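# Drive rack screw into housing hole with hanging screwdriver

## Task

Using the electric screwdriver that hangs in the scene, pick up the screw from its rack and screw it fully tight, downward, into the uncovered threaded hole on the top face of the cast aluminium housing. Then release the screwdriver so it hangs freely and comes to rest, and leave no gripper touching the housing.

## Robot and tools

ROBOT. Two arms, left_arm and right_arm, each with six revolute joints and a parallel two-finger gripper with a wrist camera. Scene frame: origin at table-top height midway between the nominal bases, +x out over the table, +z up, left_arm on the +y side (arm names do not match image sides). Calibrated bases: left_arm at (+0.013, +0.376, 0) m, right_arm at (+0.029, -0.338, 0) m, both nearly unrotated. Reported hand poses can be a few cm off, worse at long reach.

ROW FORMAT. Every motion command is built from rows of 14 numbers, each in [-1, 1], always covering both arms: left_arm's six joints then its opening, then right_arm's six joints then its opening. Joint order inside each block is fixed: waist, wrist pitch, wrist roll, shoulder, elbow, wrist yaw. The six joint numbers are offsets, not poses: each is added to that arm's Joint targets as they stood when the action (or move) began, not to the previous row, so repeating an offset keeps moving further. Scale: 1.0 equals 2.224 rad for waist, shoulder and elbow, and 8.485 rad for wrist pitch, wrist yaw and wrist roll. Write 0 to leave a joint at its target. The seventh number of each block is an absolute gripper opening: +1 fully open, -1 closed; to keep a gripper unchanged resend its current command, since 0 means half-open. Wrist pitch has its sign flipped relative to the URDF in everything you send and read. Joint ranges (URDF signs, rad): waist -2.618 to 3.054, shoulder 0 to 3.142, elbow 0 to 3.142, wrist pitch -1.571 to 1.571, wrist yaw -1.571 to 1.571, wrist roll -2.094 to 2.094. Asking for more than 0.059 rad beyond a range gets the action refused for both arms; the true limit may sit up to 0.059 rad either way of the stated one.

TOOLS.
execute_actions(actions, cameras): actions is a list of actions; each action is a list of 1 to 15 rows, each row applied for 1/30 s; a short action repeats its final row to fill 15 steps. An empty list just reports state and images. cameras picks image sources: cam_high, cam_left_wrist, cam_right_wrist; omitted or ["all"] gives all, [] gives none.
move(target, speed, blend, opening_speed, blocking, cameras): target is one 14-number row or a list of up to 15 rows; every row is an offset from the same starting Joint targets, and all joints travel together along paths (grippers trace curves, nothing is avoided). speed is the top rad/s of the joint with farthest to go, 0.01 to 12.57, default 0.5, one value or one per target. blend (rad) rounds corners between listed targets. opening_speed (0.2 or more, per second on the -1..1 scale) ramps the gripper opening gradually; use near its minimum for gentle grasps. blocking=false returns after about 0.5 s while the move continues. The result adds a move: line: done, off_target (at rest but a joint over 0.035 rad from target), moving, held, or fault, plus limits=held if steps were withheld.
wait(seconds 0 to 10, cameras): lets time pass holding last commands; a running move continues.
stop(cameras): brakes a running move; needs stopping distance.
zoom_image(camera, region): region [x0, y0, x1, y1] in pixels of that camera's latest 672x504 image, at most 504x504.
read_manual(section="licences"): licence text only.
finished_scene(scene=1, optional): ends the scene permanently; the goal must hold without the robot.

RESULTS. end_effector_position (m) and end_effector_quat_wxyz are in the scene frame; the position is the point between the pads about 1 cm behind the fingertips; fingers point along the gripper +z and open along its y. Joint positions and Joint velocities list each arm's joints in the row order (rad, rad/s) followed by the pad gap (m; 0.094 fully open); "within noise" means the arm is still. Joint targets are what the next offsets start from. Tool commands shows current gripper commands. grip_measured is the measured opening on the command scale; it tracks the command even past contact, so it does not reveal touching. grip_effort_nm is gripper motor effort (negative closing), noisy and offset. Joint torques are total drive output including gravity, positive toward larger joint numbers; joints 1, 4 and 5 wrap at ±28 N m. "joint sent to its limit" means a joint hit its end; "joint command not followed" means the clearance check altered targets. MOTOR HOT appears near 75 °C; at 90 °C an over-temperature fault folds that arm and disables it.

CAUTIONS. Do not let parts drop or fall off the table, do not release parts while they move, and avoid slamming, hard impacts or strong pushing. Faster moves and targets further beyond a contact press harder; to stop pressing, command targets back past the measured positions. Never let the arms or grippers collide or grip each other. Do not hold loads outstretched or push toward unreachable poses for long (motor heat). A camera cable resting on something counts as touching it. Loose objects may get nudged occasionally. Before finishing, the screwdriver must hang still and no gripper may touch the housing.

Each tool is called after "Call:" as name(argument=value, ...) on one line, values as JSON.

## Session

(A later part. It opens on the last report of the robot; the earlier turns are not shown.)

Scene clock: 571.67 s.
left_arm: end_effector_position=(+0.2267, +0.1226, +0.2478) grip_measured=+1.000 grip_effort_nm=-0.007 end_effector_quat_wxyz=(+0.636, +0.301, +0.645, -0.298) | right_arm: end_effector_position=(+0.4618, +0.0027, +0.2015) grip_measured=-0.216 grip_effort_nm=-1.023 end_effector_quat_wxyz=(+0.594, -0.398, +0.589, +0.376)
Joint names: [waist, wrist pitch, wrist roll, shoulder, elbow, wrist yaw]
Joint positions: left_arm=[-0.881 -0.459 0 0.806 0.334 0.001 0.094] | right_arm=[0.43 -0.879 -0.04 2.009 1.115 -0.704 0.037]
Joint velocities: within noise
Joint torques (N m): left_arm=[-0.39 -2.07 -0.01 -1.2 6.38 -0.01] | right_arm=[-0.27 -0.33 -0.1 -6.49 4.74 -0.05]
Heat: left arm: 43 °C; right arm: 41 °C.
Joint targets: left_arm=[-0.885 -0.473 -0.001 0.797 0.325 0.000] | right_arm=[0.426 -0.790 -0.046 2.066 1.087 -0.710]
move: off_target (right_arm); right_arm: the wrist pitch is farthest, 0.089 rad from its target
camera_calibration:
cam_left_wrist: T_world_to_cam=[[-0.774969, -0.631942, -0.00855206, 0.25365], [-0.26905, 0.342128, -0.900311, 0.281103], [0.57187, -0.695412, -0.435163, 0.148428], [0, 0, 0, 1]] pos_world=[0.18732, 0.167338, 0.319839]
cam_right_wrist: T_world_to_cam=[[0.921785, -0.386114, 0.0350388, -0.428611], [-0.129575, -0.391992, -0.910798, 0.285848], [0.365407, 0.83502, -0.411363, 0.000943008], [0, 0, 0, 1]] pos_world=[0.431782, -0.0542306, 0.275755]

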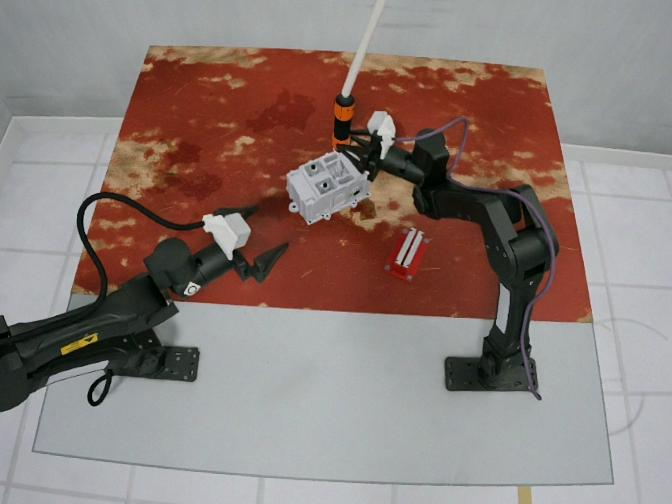

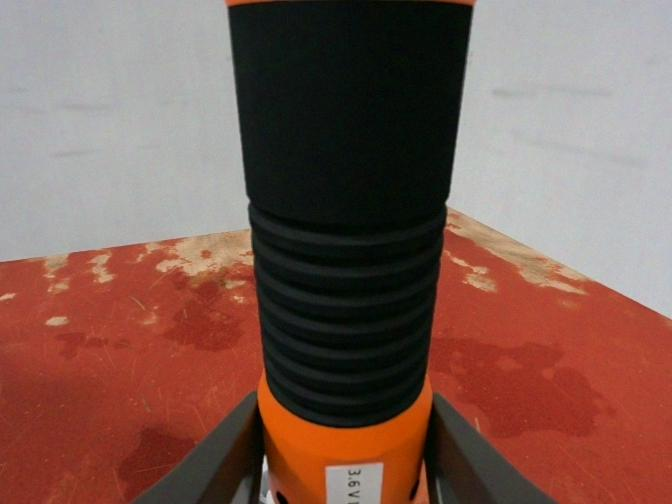

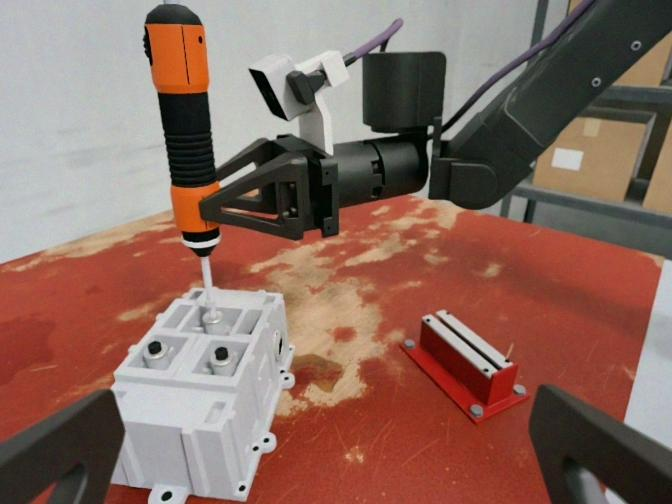

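Call:
move(target=[0.139,-0.0481,0,0.3618,0.1015,0.0259,1,0,-0.0047,0,-0.016,0,0,-0.5], speed=0.4)

Call:
zoom_image(camera="cam_right_wrist", region=[250, 170, 430, 320])

Scene clock: 600.53 s.
left_arm: end_effector_position=(+0.3574, +0.1101, +0.1406) grip_measured=+1.000 grip_effort_nm=-0.012 end_effector_quat_wxyz=(+0.570, +0.284, +0.728, -0.257) | right_arm: end_effector_position=(+0.4622, +0.0028, +0.2006) grip_measured=-0.216 grip_effort_nm=-1.013 end_effector_quat_wxyz=(+0.595, -0.398, +0.588, +0.376)
Joint names: [waist, wrist pitch, wrist roll, shoulder, elbow, wrist yaw]
Joint positions: left_arm=[-0.579 -0.848 -0.002 1.593 0.518 0.217 0.094] | right_arm=[0.43 -0.885 -0.04 2.013 1.115 -0.704 0.037]
Joint velocities: within noise
Joint torques (N m): left_arm=[0.28 -2.28 0 -4.45 8.06 0.05] | right_arm=[-0.17 -0.62 -0.09 -9.61 4.71 -0.06]
Heat: left arm: 44 °C; right arm: 40 °C.
Joint targets: left_arm=[-0.576 -0.881 -0.001 1.602 0.551 0.220] | right_arm=[0.426 -0.830 -0.046 2.031 1.087 -0.710]
move: off_target (right_arm); right_arm: the wrist pitch is farthest, 0.055 rad from its target
camera_calibration:
cam_left_wrist: T_world_to_cam=[[-0.714621, -0.698132, 0.0439275, 0.324458], [-0.452032, 0.41296, -0.790652, 0.266244], [0.533839, -0.584873, -0.610688, 0.0445387], [0, 0, 0, 1]] pos_world=[0.328439, 0.142616, 0.223453]
cam_right_wrist: T_world_to_cam=[[0.921728, -0.386141, 0.0362187, -0.429023], [-0.128076, -0.391203, -0.911349, 0.284547], [0.366078, 0.835377, -0.410038, -0.000260658], [0, 0, 0, 1]] pos_world=[0.431982, -0.0541304, 0.274753]

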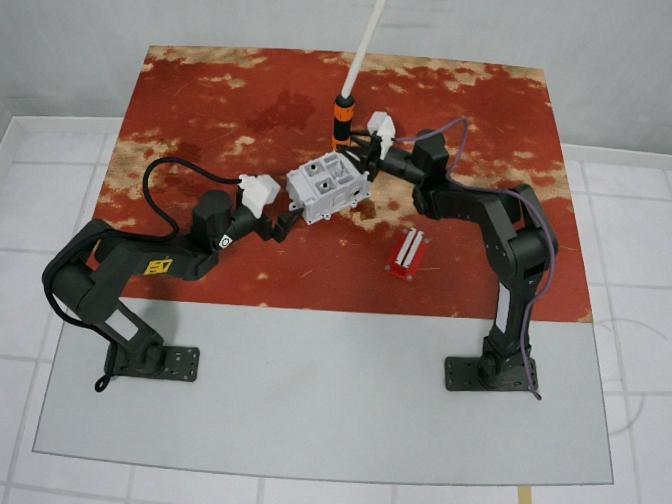

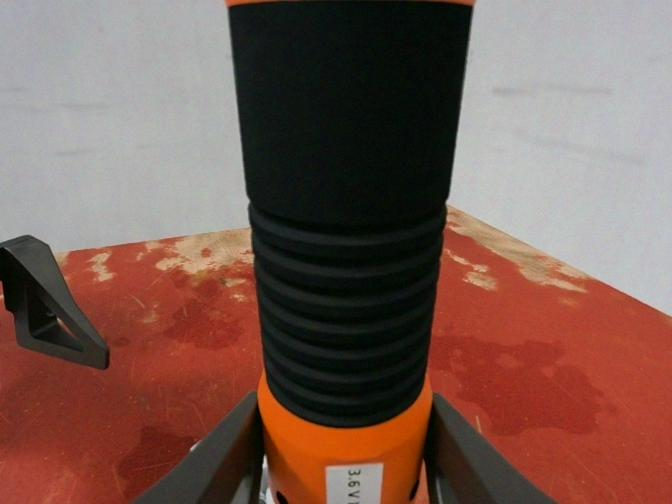

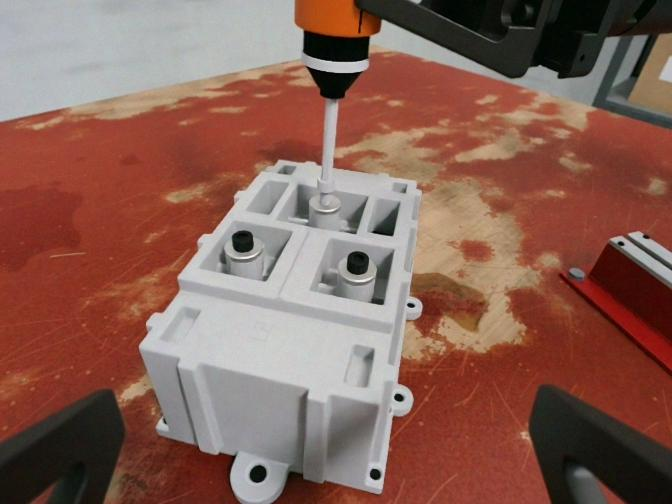

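Scaled by 2.800 from the camera's 672x504 image, which has a finer 960x720 frame.

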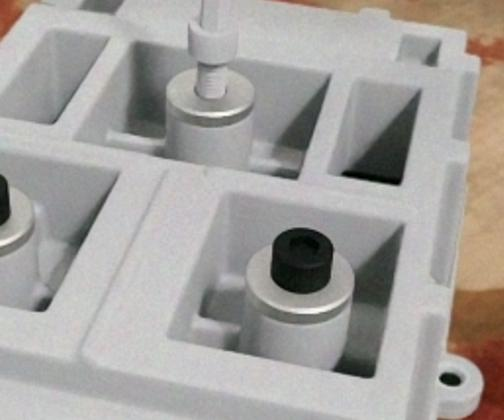

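Call:
move(target=[0,0,0,0,0,0,1,0,-0.002,0,0.0157,-0.0045,0,-0.5], speed=0.05)

Call:
zoom_image(camera="cam_right_wrist", region=[270, 90, 390, 240])

Scene clock: 611.13 s.
left_arm: end_effector_position=(+0.3573, +0.1100, +0.1409) grip_measured=+1.000 grip_effort_nm=-0.007 end_effector_quat_wxyz=(+0.570, +0.284, +0.727, -0.257) | right_arm: end_effector_position=(+0.4616, +0.0026, +0.2005) grip_measured=-0.216 grip_effort_nm=-1.018 end_effector_quat_wxyz=(+0.598, -0.399, +0.585, +0.375)
Joint names: [waist, wrist pitch, wrist roll, shoulder, elbow, wrist yaw]
Joint positions: left_arm=[-0.579 -0.85 -0.002 1.593 0.518 0.218 0.094] | right_arm=[0.43 -0.902 -0.04 2.016 1.11 -0.705 0.037]
Joint velocities: within noise
Joint torques (N m): left_arm=[0.29 -2.27 0 -4.46 8.06 0.05] | right_arm=[-0.2 -0.61 -0.1 -7.12 4.41 -0.06]
Heat: left arm: 44 °C; right arm: 42 °C.
Joint targets: left_arm=[-0.576 -0.881 -0.001 1.602 0.551 0.220] | right_arm=[0.426 -0.847 -0.046 2.066 1.077 -0.710]
move: off_target (right_arm); right_arm: the wrist pitch is farthest, 0.055 rad from its target
camera_calibration:
cam_left_wrist: T_world_to_cam=[[-0.715136, -0.697582, 0.044275, 0.32439], [-0.451325, 0.412457, -0.791319, 0.266346], [0.533748, -0.585883, -0.609799, 0.0446892], [0, 0, 0, 1]] pos_world=[0.328339, 0.142615, 0.223654]
cam_right_wrist: T_world_to_cam=[[0.92169, -0.385613, 0.0423041, -0.429809], [-0.120223, -0.387622, -0.913945, 0.281268], [0.368827, 0.837289, -0.403626, -0.00248872], [0, 0, 0, 1]] pos_world=[0.430884, -0.0546305, 0.274242]

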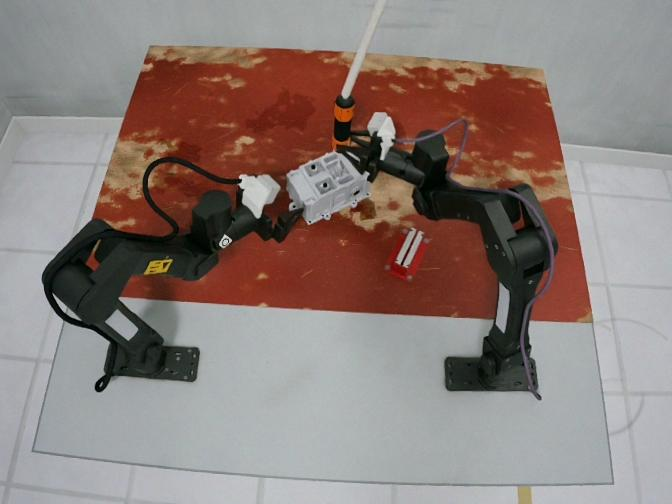

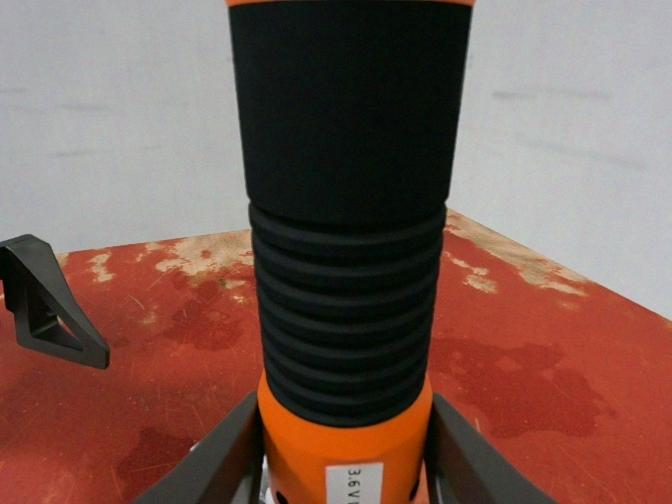

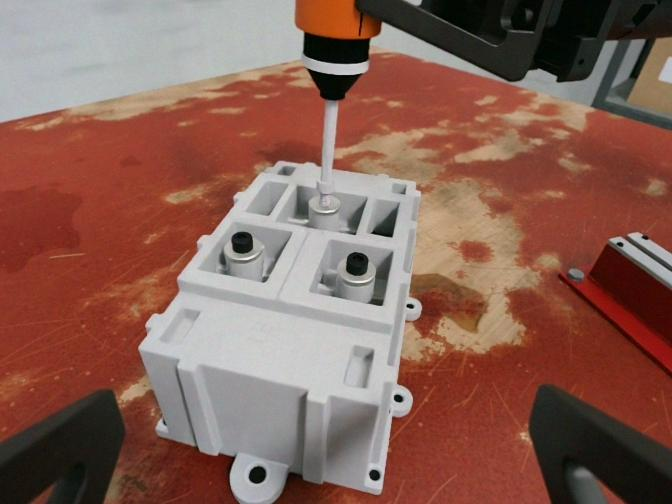

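Scaled by 3.360 from the camera's 672x504 image, which has a finer 960x720 frame.

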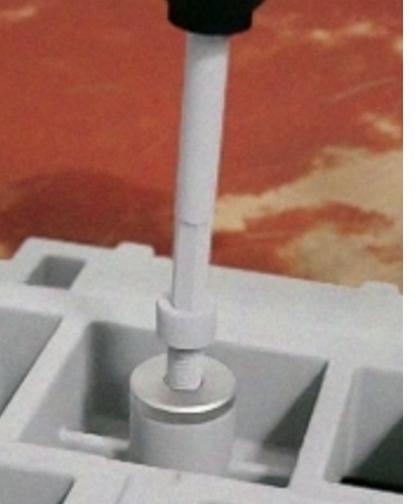

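Call:
move(target=[0,0,0,0,0,0,1,0,0.0035,0,0,-0.0025,0,-0.5], speed=0.05)

Call:
zoom_image(camera="cam_right_wrist", region=[270, 90, 390, 240])

Call:
wait(seconds=1, cameras=["cam_right_wrist"])

Call:
zoom_image(camera="cam_right_wrist", region=[290, 160, 360, 240])

Scene clock: 630.10 s.
left_arm: end_effector_position=(+0.3574, +0.1100, +0.1410) grip_measured=+1.000 grip_effort_nm=-0.012 end_effector_quat_wxyz=(+0.570, +0.284, +0.727, -0.257) | right_arm: end_effector_position=(+0.4616, +0.0026, +0.2001) grip_measured=-0.216 grip_effort_nm=-1.013 end_effector_quat_wxyz=(+0.597, -0.399, +0.586, +0.375)
Joint names: [waist, wrist pitch, wrist roll, shoulder, elbow, wrist yaw]
Joint positions: left_arm=[-0.579 -0.85 -0.002 1.593 0.518 0.218 0.094] | right_arm=[0.43 -0.9 -0.04 2.016 1.11 -0.705 0.037]
Joint velocities: within noise
Joint torques (N m): left_arm=[0.29 -2.26 0.01 -4.48 8.06 0.05] | right_arm=[-0.17 -0.38 -0.1 -7.12 3.99 -0.02]
Heat: left arm: 45 °C; right arm: 39 °C.
Joint targets: left_arm=[-0.576 -0.881 -0.001 1.602 0.551 0.220] | right_arm=[0.426 -0.817 -0.046 2.066 1.072 -0.710]
move: off_target (right_arm); right_arm: the wrist pitch is farthest, 0.082 rad from its target
camera_calibration:
cam_left_wrist: T_world_to_cam=[[-0.715141, -0.697583, 0.0441722, 0.32441], [-0.451068, 0.412299, -0.791547, 0.266415], [0.533958, -0.585993, -0.60951, 0.0446325], [0, 0, 0, 1]] pos_world=[0.328339, 0.142615, 0.223754]
cam_right_wrist: T_world_to_cam=[[0.921803, -0.385503, 0.0408269, -0.429484], [-0.122052, -0.388569, -0.9133, 0.281516], [0.367944, 0.8369, -0.405236, -0.00196932], [0, 0, 0, 1]] pos_world=[0.430983, -0.0545308, 0.273845]

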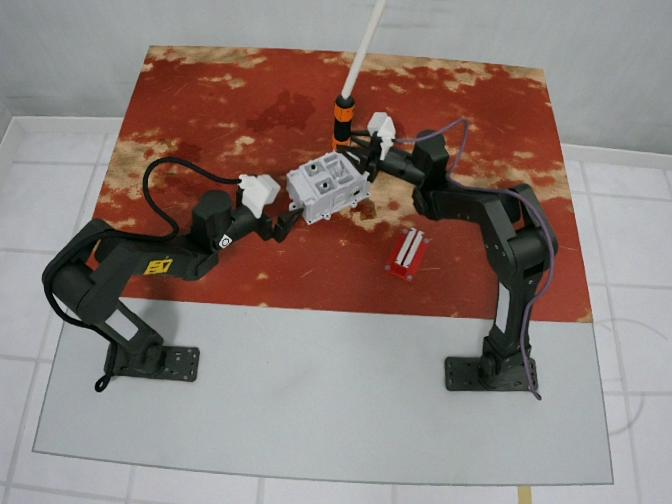

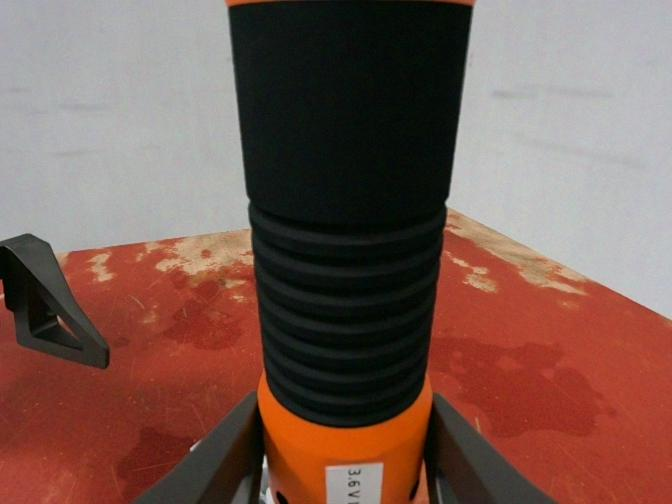

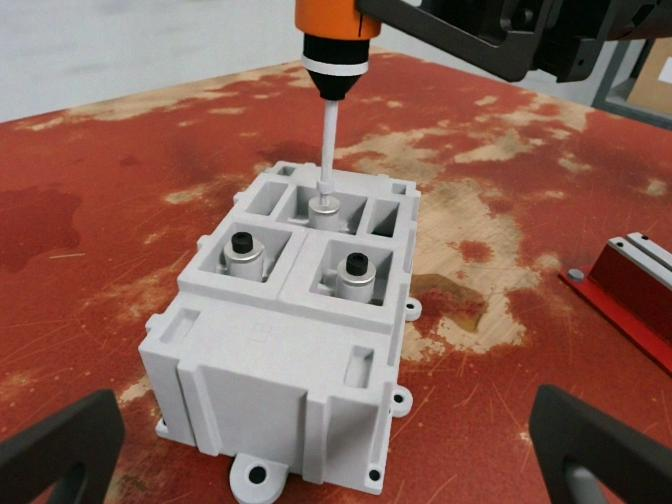

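Scaled by 3.360 from the camera's 672x504 image, which has a finer 960x720 frame.

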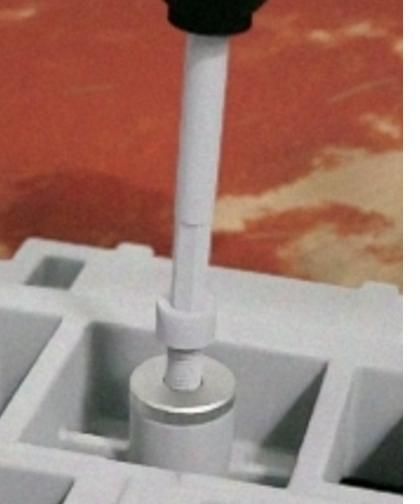

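Scene clock: 631.10 s.
left_arm: end_effector_position=(+0.3574, +0.1100, +0.1410) grip_measured=+1.000 grip_effort_nm=-0.012 end_effector_quat_wxyz=(+0.570, +0.284, +0.727, -0.257) | right_arm: end_effector_position=(+0.4616, +0.0026, +0.2001) grip_measured=-0.216 grip_effort_nm=-1.023 end_effector_quat_wxyz=(+0.597, -0.399, +0.586, +0.375)
Joint names: [waist, wrist pitch, wrist roll, shoulder, elbow, wrist yaw]
Joint positions: left_arm=[-0.579 -0.85 -0.002 1.593 0.518 0.218 0.094] | right_arm=[0.43 -0.9 -0.04 2.016 1.11 -0.705 0.037]
Joint velocities: within noise
Joint torques (N m): left_arm=[0.29 -2.26 0.01 -4.48 8.05 0.06] | right_arm=[-0.25 -0.37 -0.1 -7.19 4.01 -0.07]
Heat: left arm: 45 °C; right arm: 39 °C.
Joint targets: left_arm=[-0.576 -0.881 -0.001 1.602 0.551 0.220] | right_arm=[0.426 -0.817 -0.046 2.066 1.072 -0.710]
Tool commands: left_gripper/opening=+1.0 right_gripper/opening=-0.5
wait: 1.00 s; at rest by 0.17 s
camera_calibration:
cam_right_wrist: T_world_to_cam=[[0.921803, -0.385503, 0.0408269, -0.429484], [-0.122052, -0.388569, -0.9133, 0.281516], [0.367944, 0.8369, -0.405236, -0.00196932], [0, 0, 0, 1]] pos_world=[0.430983, -0.0545308, 0.273845]
Images, in order (width x height): cam_right_wrist 672x504.

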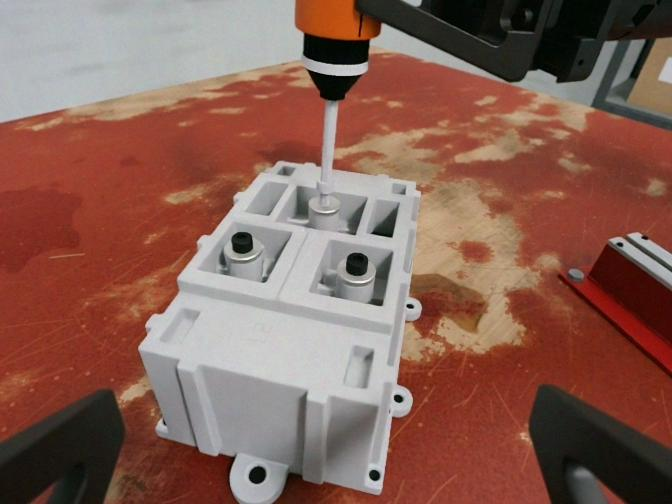

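Scaled by 6.300 from the camera's 672x504 image, which has a finer 960x720 frame.

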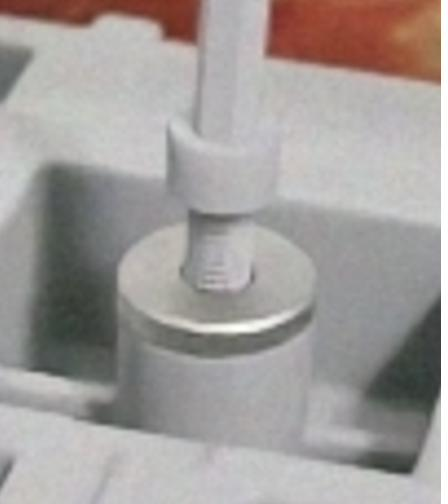

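Call:
move(target=[0,0,0,0,0,0,1,0,0.0155,0,0.016,-0.01,0,-0.5], speed=0.1)

Call:
zoom_image(camera="cam_right_wrist", region=[270, 90, 390, 240])

Call:
zoom_image(camera="cam_high", region=[310, 60, 400, 200])

Scene clock: 645.73 s.
left_arm: end_effector_position=(+0.3574, +0.1100, +0.1410) grip_measured=+1.000 grip_effort_nm=-0.017 end_effector_quat_wxyz=(+0.570, +0.284, +0.727, -0.257) | right_arm: end_effector_position=(+0.4617, +0.0020, +0.1885) grip_measured=-0.216 grip_effort_nm=-1.018 end_effector_quat_wxyz=(+0.583, -0.397, +0.600, +0.377)
Joint names: [waist, wrist pitch, wrist roll, shoulder, elbow, wrist yaw]
Joint positions: left_arm=[-0.579 -0.85 -0.002 1.593 0.518 0.218 0.094] | right_arm=[0.429 -0.871 -0.041 2.023 1.106 -0.705 0.037]
Joint velocities: within noise
Joint torques (N m): left_arm=[0.29 -2.26 0.01 -4.46 8.08 0.05] | right_arm=[-0.25 0.47 -0.1 -4.86 2.59 -0.08]
Heat: left arm: 45 °C; right arm: 38 °C.
Joint targets: left_arm=[-0.576 -0.881 -0.001 1.602 0.551 0.220] | right_arm=[0.426 -0.686 -0.046 2.102 1.049 -0.710]
move: off_target (right_arm); right_arm: the wrist pitch is farthest, 0.185 rad from its target
camera_calibration:
cam_left_wrist: T_world_to_cam=[[-0.715141, -0.697583, 0.0441722, 0.32441], [-0.451068, 0.412299, -0.791547, 0.266415], [0.533958, -0.585993, -0.60951, 0.0446325], [0, 0, 0, 1]] pos_world=[0.328339, 0.142615, 0.223754]
cam_right_wrist: T_world_to_cam=[[0.92234, -0.386102, 0.0146339, -0.424743], [-0.155202, -0.404906, -0.90109, 0.283767], [0.353838, 0.82884, -0.433385, 0.0057169], [0, 0, 0, 1]] pos_world=[0.433775, -0.0538332, 0.264393]

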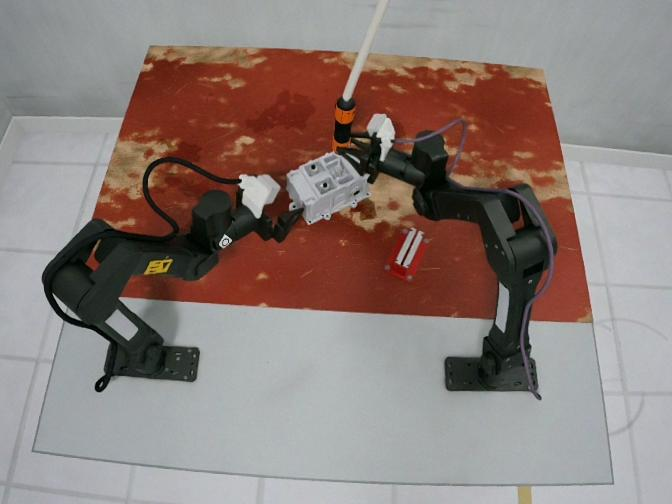

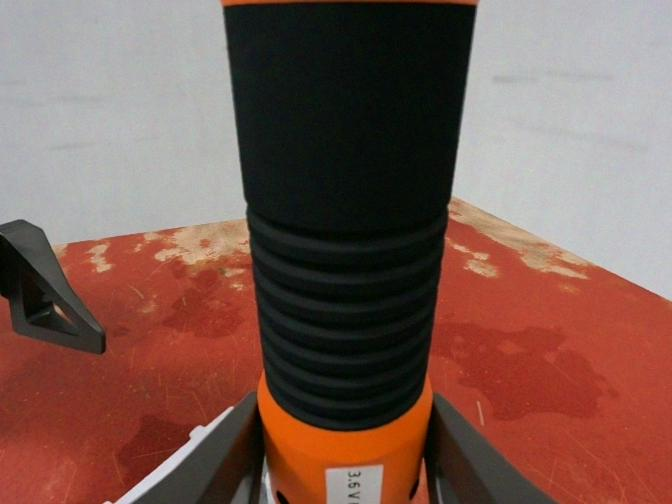

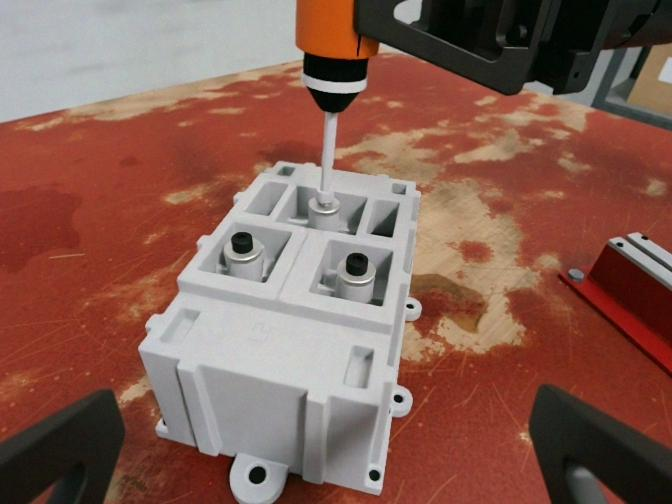

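Scaled by 3.360 from the camera's 672x504 image, which has a finer 960x720 frame.

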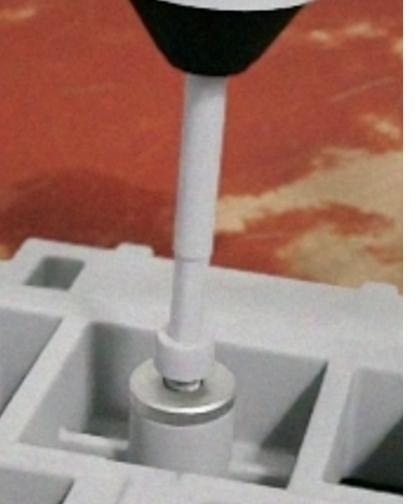

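Scaled by 3.600 from the camera's 672x504 image, which has a finer 960x720 frame.

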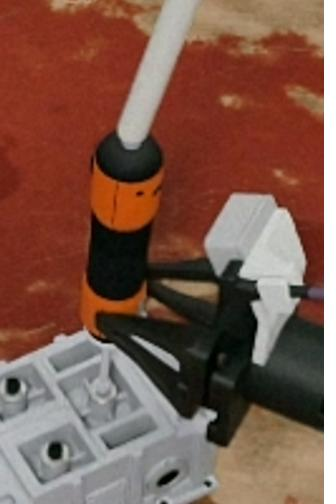

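Call:
move(target=[0,0,0,0,0,0,1,0,0.003,0,0.018,-0.0065,0,-0.5], speed=0.1)

Call:
zoom_image(camera="cam_right_wrist", region=[270, 90, 390, 240])

Scene clock: 651.33 s.
left_arm: end_effector_position=(+0.3574, +0.1100, +0.1410) grip_measured=+1.000 grip_effort_nm=-0.012 end_effector_quat_wxyz=(+0.570, +0.284, +0.727, -0.257) | right_arm: end_effector_position=(+0.4622, +0.0027, +0.1831) grip_measured=-0.216 grip_effort_nm=-1.013 end_effector_quat_wxyz=(+0.584, -0.400, +0.596, +0.378)
Joint names: [waist, wrist pitch, wrist roll, shoulder, elbow, wrist yaw]
Joint positions: left_arm=[-0.579 -0.85 -0.002 1.593 0.518 0.218 0.094] | right_arm=[0.427 -0.896 -0.045 2.044 1.106 -0.714 0.037]
Joint velocities: within noise
Joint torques (N m): left_arm=[0.29 -2.26 0.01 -4.48 8.06 0.05] | right_arm=[-0.02 1.04 -0.06 -3.36 1.61 0.04]
Heat: left arm: 45 °C; right arm: 38 °C.
Joint targets: left_arm=[-0.576 -0.881 -0.001 1.602 0.551 0.220] | right_arm=[0.426 -0.660 -0.046 2.141 1.035 -0.710]
move: off_target (right_arm); right_arm: the wrist pitch is farthest, 0.236 rad from its target
camera_calibration:
cam_left_wrist: T_world_to_cam=[[-0.715141, -0.697583, 0.0441722, 0.32441], [-0.451068, 0.412299, -0.791547, 0.266415], [0.533958, -0.585993, -0.60951, 0.0446325], [0, 0, 0, 1]] pos_world=[0.328339, 0.142615, 0.223754]
cam_right_wrist: T_world_to_cam=[[0.925039, -0.379269, 0.0214156, -0.427345], [-0.145172, -0.405047, -0.902697, 0.274879], [0.351039, 0.831921, -0.429743, 0.00325078], [0, 0, 0, 1]] pos_world=[0.434074, -0.0534443, 0.258681]

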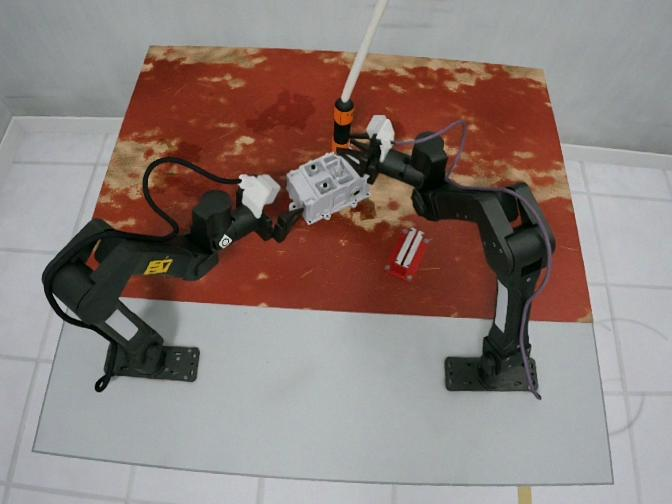

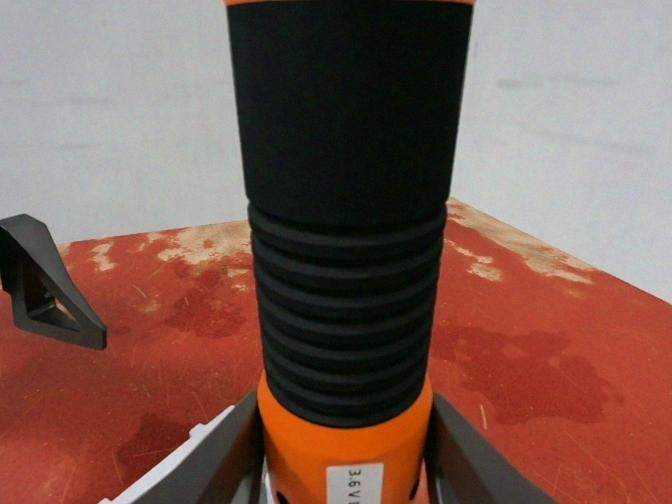

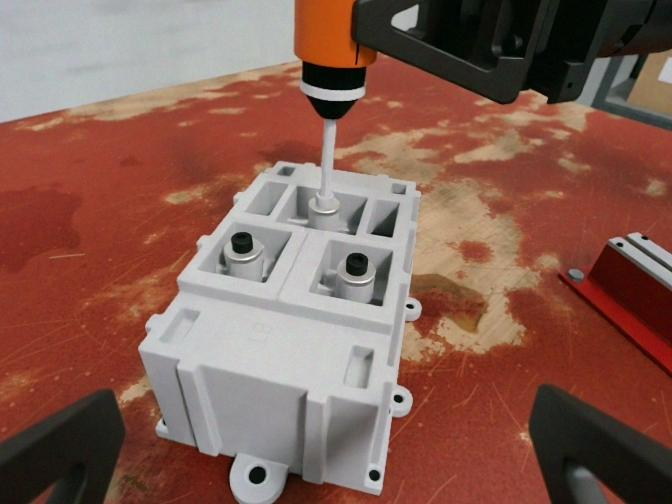

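Scaled by 3.360 from the camera's 672x504 image, which has a finer 960x720 frame.

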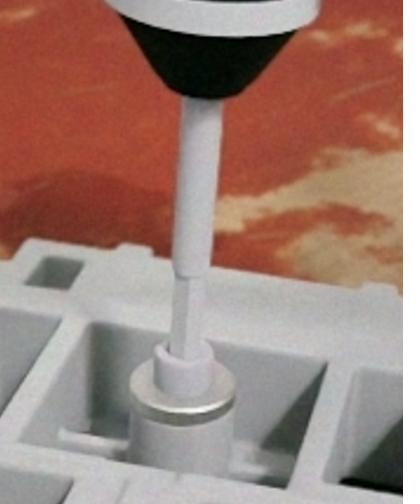

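Call:
move(target=[0,0,0,0,0,0,1,0,0,0,0.007,-0.003,0,-0.5], speed=0.1)

Call:
zoom_image(camera="cam_right_wrist", region=[290, 120, 360, 240])

Scene clock: 666.23 s.
left_arm: end_effector_position=(+0.3573, +0.1099, +0.1410) grip_measured=+1.000 grip_effort_nm=-0.002 end_effector_quat_wxyz=(+0.570, +0.284, +0.727, -0.257) | right_arm: end_effector_position=(+0.4621, +0.0033, +0.1824) grip_measured=-0.216 grip_effort_nm=-1.018 end_effector_quat_wxyz=(+0.587, -0.402, +0.592, +0.379)
Joint names: [waist, wrist pitch, wrist roll, shoulder, elbow, wrist yaw]
Joint positions: left_arm=[-0.579 -0.85 -0.002 1.593 0.518 0.218 0.094] | right_arm=[0.427 -0.915 -0.043 2.052 1.106 -0.718 0.037]
Joint velocities: within noise
Joint torques (N m): left_arm=[0.28 -2.26 0.01 -4.48 8.06 0.05] | right_arm=[-0.09 1.16 -0.08 -2.95 0.99 0.08]
Heat: left arm: 45 °C; right arm: 37 °C.
Joint targets: left_arm=[-0.576 -0.881 -0.001 1.602 0.551 0.220] | right_arm=[0.426 -0.660 -0.046 2.157 1.028 -0.710]
move: off_target (right_arm); right_arm: the wrist pitch is farthest, 0.255 rad from its target
camera_calibration:
cam_left_wrist: T_world_to_cam=[[-0.715393, -0.697318, 0.0442743, 0.324363], [-0.450949, 0.412379, -0.791574, 0.266411], [0.533721, -0.586252, -0.609468, 0.0446792], [0, 0, 0, 1]] pos_world=[0.328338, 0.142515, 0.223754]
cam_right_wrist: T_world_to_cam=[[0.92657, -0.375225, 0.0259561, -0.428534], [-0.137, -0.400963, -0.905792, 0.271329], [0.350283, 0.835724, -0.422926, 0.00161117], [0, 0, 0, 1]] pos_world=[0.433674, -0.05335, 0.257573]

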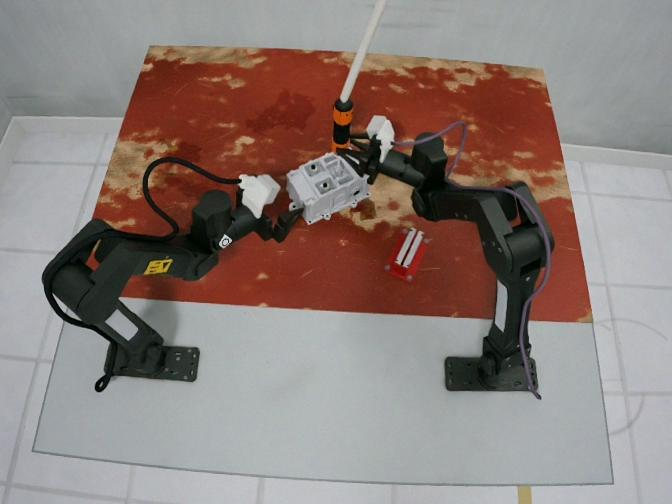

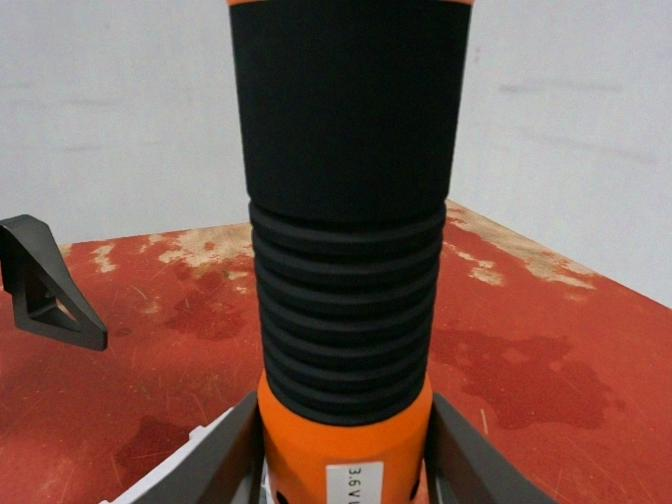

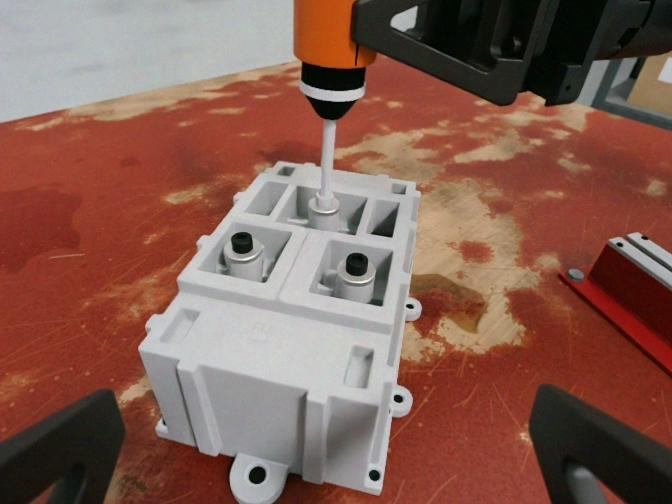

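Scaled by 4.200 from the camera's 672x504 image, which has a finer 960x720 frame.

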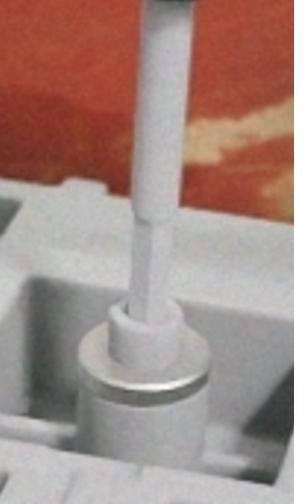

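Call:
move(target=[[0,0,0,0,0,0,1,0,-0.02,0,-0.054,0.0342,0,-0.5],[0,0,0,0,0,0,1,0.003,-0.0033,0.0055,-0.1048,0.0917,0.0015,-0.5]], speed=0.15)

Call:
zoom_image(camera="cam_right_wrist", region=[220, 80, 420, 320])

Scene clock: 684.10 s.
left_arm: end_effector_position=(+0.3573, +0.1099, +0.1410) grip_measured=+1.000 grip_effort_nm=-0.002 end_effector_quat_wxyz=(+0.570, +0.284, +0.727, -0.257) | right_arm: end_effector_position=(+0.4712, +0.0033, +0.1975) grip_measured=-0.216 grip_effort_nm=-1.018 end_effector_quat_wxyz=(+0.551, -0.382, +0.636, +0.381)
Joint names: [waist, wrist pitch, wrist roll, shoulder, elbow, wrist yaw]
Joint positions: left_arm=[-0.579 -0.85 -0.002 1.593 0.518 0.218 0.094] | right_arm=[0.427 -0.672 -0.02 1.99 1.186 -0.689 0.037]
Joint velocities: within noise
Joint torques (N m): left_arm=[0.29 -2.26 0.01 -4.46 8.06 0.05] | right_arm=[0.49 -1.3 0.24 -16.91 10.69 -0.15]
Heat: left arm: 45 °C; right arm: 38 °C.
Joint targets: left_arm=[-0.576 -0.881 -0.001 1.602 0.551 0.220] | right_arm=[0.433 -0.688 0.001 1.924 1.232 -0.697]
move: off_target (right_arm); right_arm: the shoulder is farthest, 0.066 rad from its target
camera_calibration:
cam_left_wrist: T_world_to_cam=[[-0.715393, -0.697318, 0.0442743, 0.324363], [-0.450949, 0.412379, -0.791574, 0.266411], [0.533721, -0.586252, -0.609468, 0.0446792], [0, 0, 0, 1]] pos_world=[0.328338, 0.142515, 0.223754]
cam_right_wrist: T_world_to_cam=[[0.912811, -0.403793, -0.0610572, -0.413596], [-0.247475, -0.428003, -0.869235, 0.331156], [0.324858, 0.808557, -0.490614, 0.0302238], [0, 0, 0, 1]] pos_world=[0.449669, -0.0497092, 0.277427]

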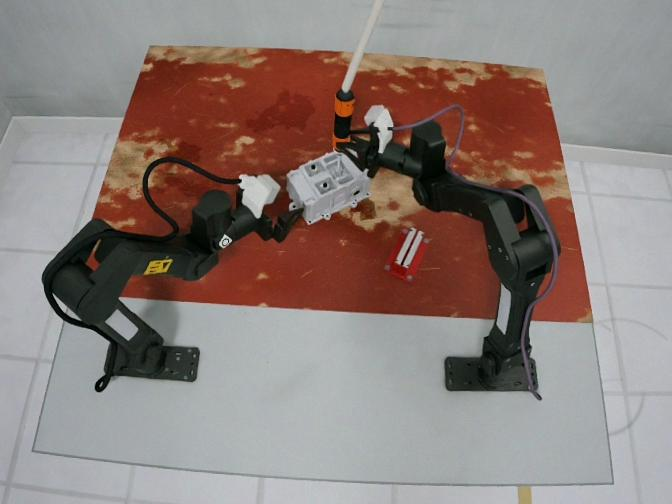

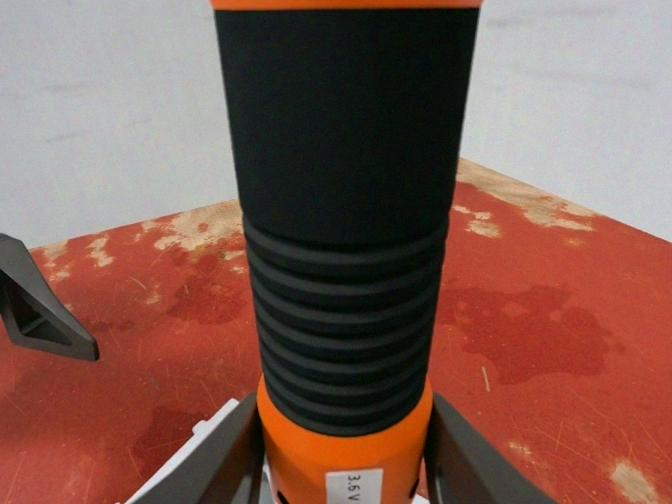

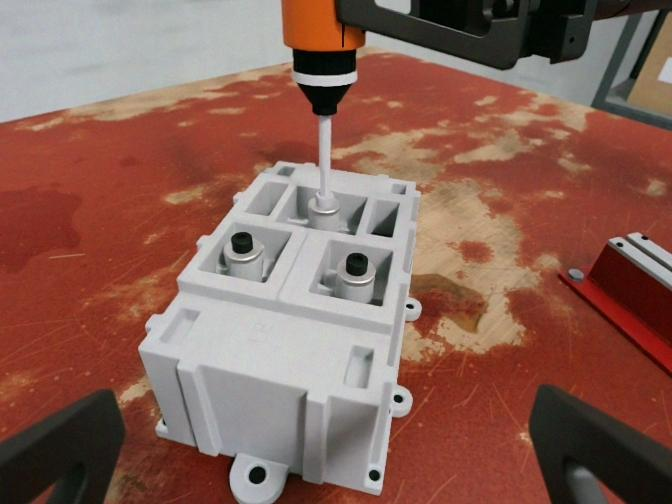

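Scaled by 2.100 from the camera's 672x504 image, which has a finer 960x720 frame.

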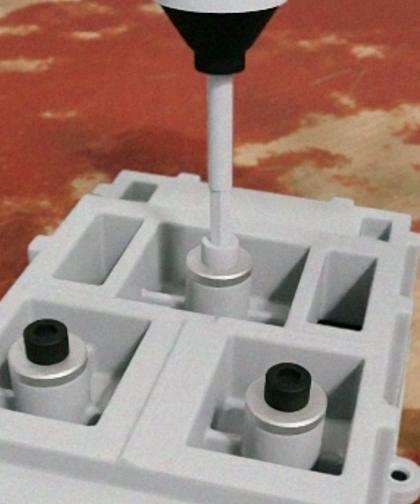

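Call:
move(target=[0,0,0,0,0,0,1,-0.002,-0.0141,-0.005,0.010,-0.008,0,-0.5], speed=0.15)

Call:
zoom_image(camera="cam_right_wrist", region=[220, 80, 420, 320])

Scene clock: 692.70 s.
left_arm: end_effector_position=(+0.3573, +0.1099, +0.1410) grip_measured=+1.000 grip_effort_nm=-0.007 end_effector_quat_wxyz=(+0.570, +0.284, +0.727, -0.257) | right_arm: end_effector_position=(+0.4719, +0.0032, +0.2399) grip_measured=-0.216 grip_effort_nm=-1.018 end_effector_quat_wxyz=(+0.615, -0.393, +0.575, +0.369)
Joint names: [waist, wrist pitch, wrist roll, shoulder, elbow, wrist yaw]
Joint positions: left_arm=[-0.579 -0.85 -0.002 1.593 0.518 0.218 0.094] | right_arm=[0.427 -0.818 -0.036 1.972 1.192 -0.689 0.037]
Joint velocities: within noise
Joint torques (N m): left_arm=[0.29 -2.27 0.01 -4.46 8.06 0.05] | right_arm=[0.17 -1.02 -0.11 -13.37 8.98 -0.07]
Heat: left arm: 45 °C; right arm: 45 °C.
Joint targets: left_arm=[-0.576 -0.881 -0.001 1.602 0.551 0.220] | right_arm=[0.428 -0.808 -0.042 1.946 1.214 -0.697]
move: done
camera_calibration:
cam_left_wrist: T_world_to_cam=[[-0.715393, -0.697318, 0.0442743, 0.324363], [-0.450949, 0.412379, -0.791574, 0.266411], [0.533721, -0.586252, -0.609468, 0.0446792], [0, 0, 0, 1]] pos_world=[0.328338, 0.142515, 0.223754]
cam_right_wrist: T_world_to_cam=[[0.912423, -0.404083, 0.0648151, -0.441727], [-0.0969045, -0.367195, -0.925083, 0.310236], [0.39761, 0.837786, -0.374194, -0.0115562], [0, 0, 0, 1]] pos_world=[0.4377, -0.0548963, 0.3113]

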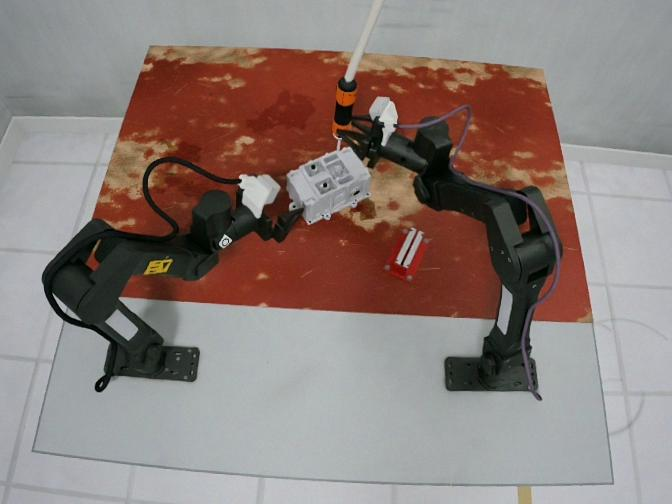

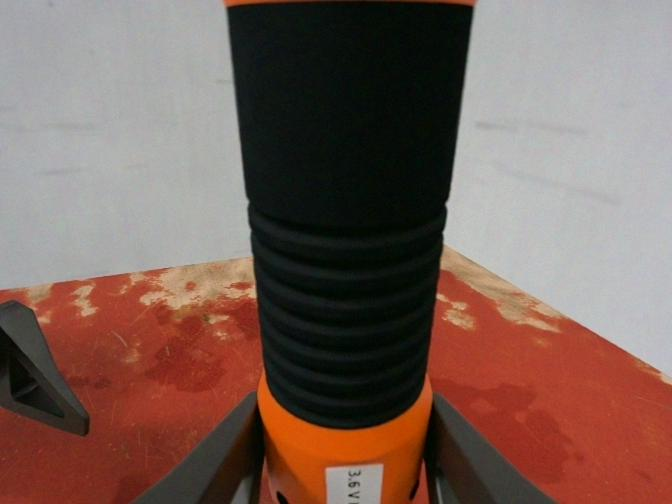

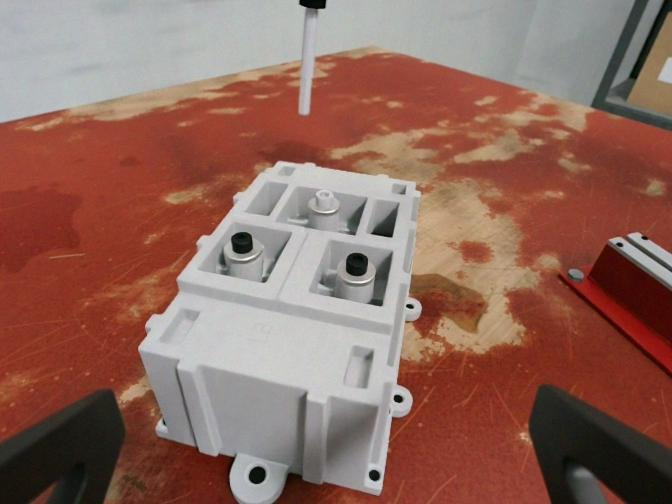

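Scaled by 2.100 from the camera's 672x504 image, which has a finer 960x720 frame.

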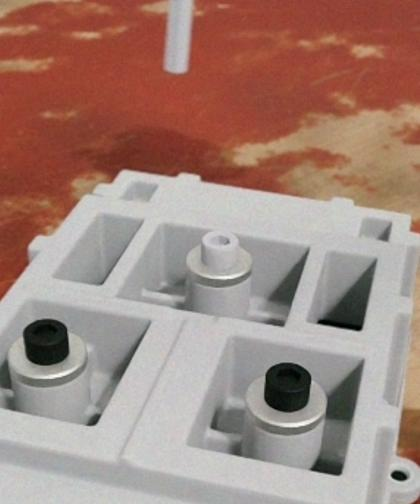

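Call:
move(target=[-0.139,0.0481,0,-0.3618,-0.1015,-0.0259,1,-0.0827,0.0346,0.0051,-0.3575,-0.2594,0.082,-0.5], speed=0.35)

Call:
zoom_image(camera="cam_right_wrist", region=[350, 0, 600, 240])

Scene clock: 702.87 s.
left_arm: end_effector_position=(+0.2240, +0.1197, +0.2477) grip_measured=+1.000 grip_effort_nm=-0.007 end_effector_quat_wxyz=(+0.632, +0.308, +0.642, -0.305) | right_arm: end_effector_position=(+0.4218, -0.2246, +0.3007) grip_measured=-0.216 grip_effort_nm=-1.018 end_effector_quat_wxyz=(+0.708, -0.101, +0.691, +0.101)
Joint names: [waist, wrist pitch, wrist roll, shoulder, elbow, wrist yaw]
Joint positions: left_arm=[-0.88 -0.46 -0.002 0.81 0.335 0.023 0.094] | right_arm=[0.249 -0.532 -0.003 1.171 0.662 -0.014 0.037]
Joint velocities: within noise
Joint torques (N m): left_arm=[-0.47 -2.04 0 -1.57 6.24 -0.22] | right_arm=[-0.36 -1.12 0.02 -5.65 6.08 0.13]
Heat: left arm: 45 °C; right arm: 45 °C.
Joint targets: left_arm=[-0.885 -0.473 -0.001 0.797 0.325 0.000] | right_arm=[0.245 -0.514 0.002 1.151 0.638 -0.002]
move: done
camera_calibration:
cam_left_wrist: T_world_to_cam=[[-0.788808, -0.614607, -0.0063457, 0.250268], [-0.263383, 0.347327, -0.899996, 0.279338], [0.555348, -0.708253, -0.435851, 0.15337], [0, 0, 0, 1]] pos_world=[0.185812, 0.16542, 0.319838]
cam_right_wrist: T_world_to_cam=[[0.297321, -0.954742, 0.0082103, -0.339227], [-0.360257, -0.120145, -0.925084, 0.444571], [0.884203, 0.272089, -0.379675, -0.108676], [0, 0, 0, 1]] pos_world=[0.357111, -0.240892, 0.372788]

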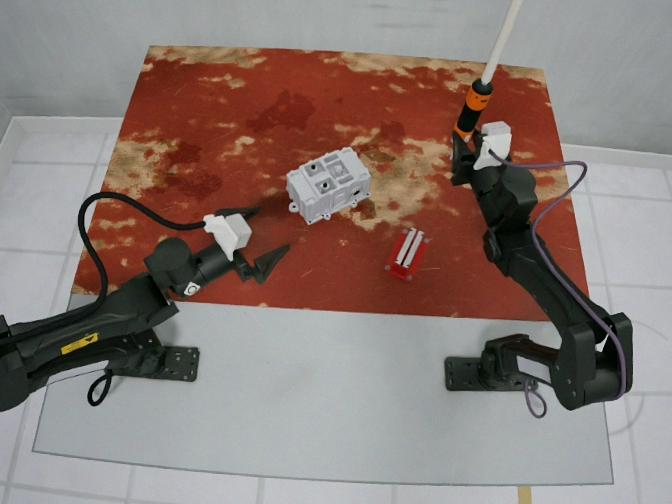

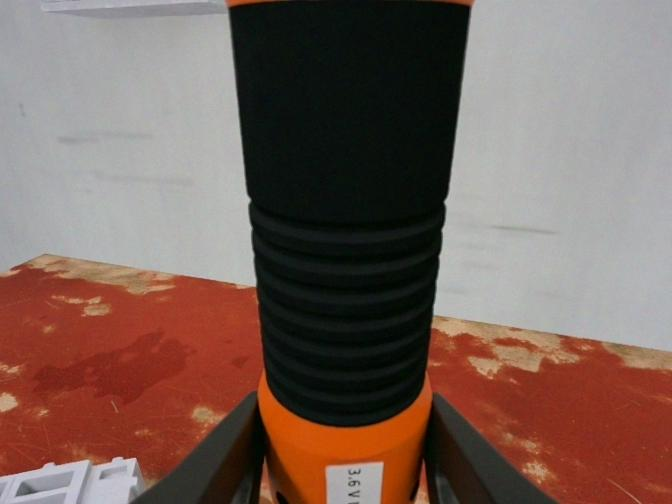

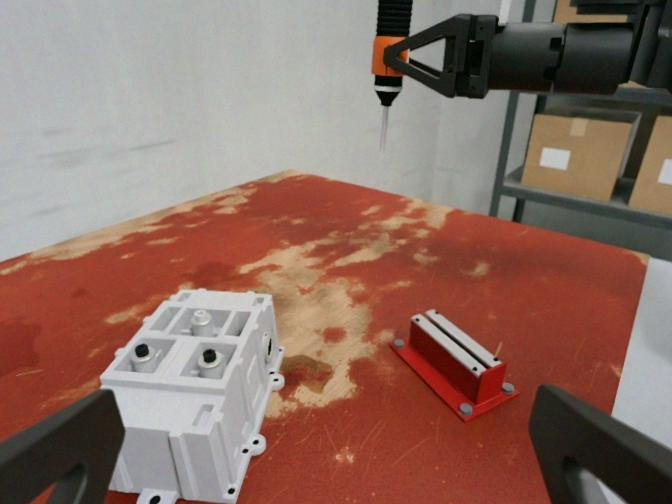

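Scaled by 2.016 from the camera's 672x504 image, which has a finer 960x720 frame.

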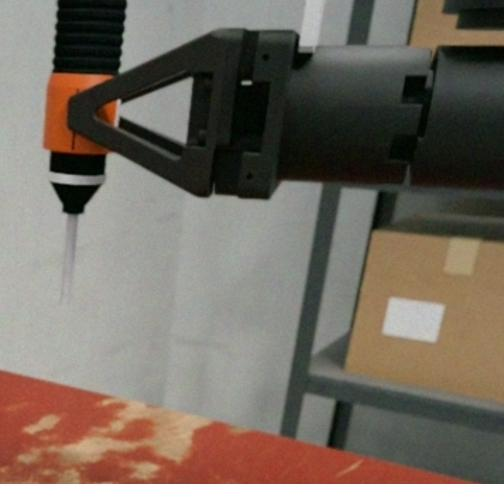

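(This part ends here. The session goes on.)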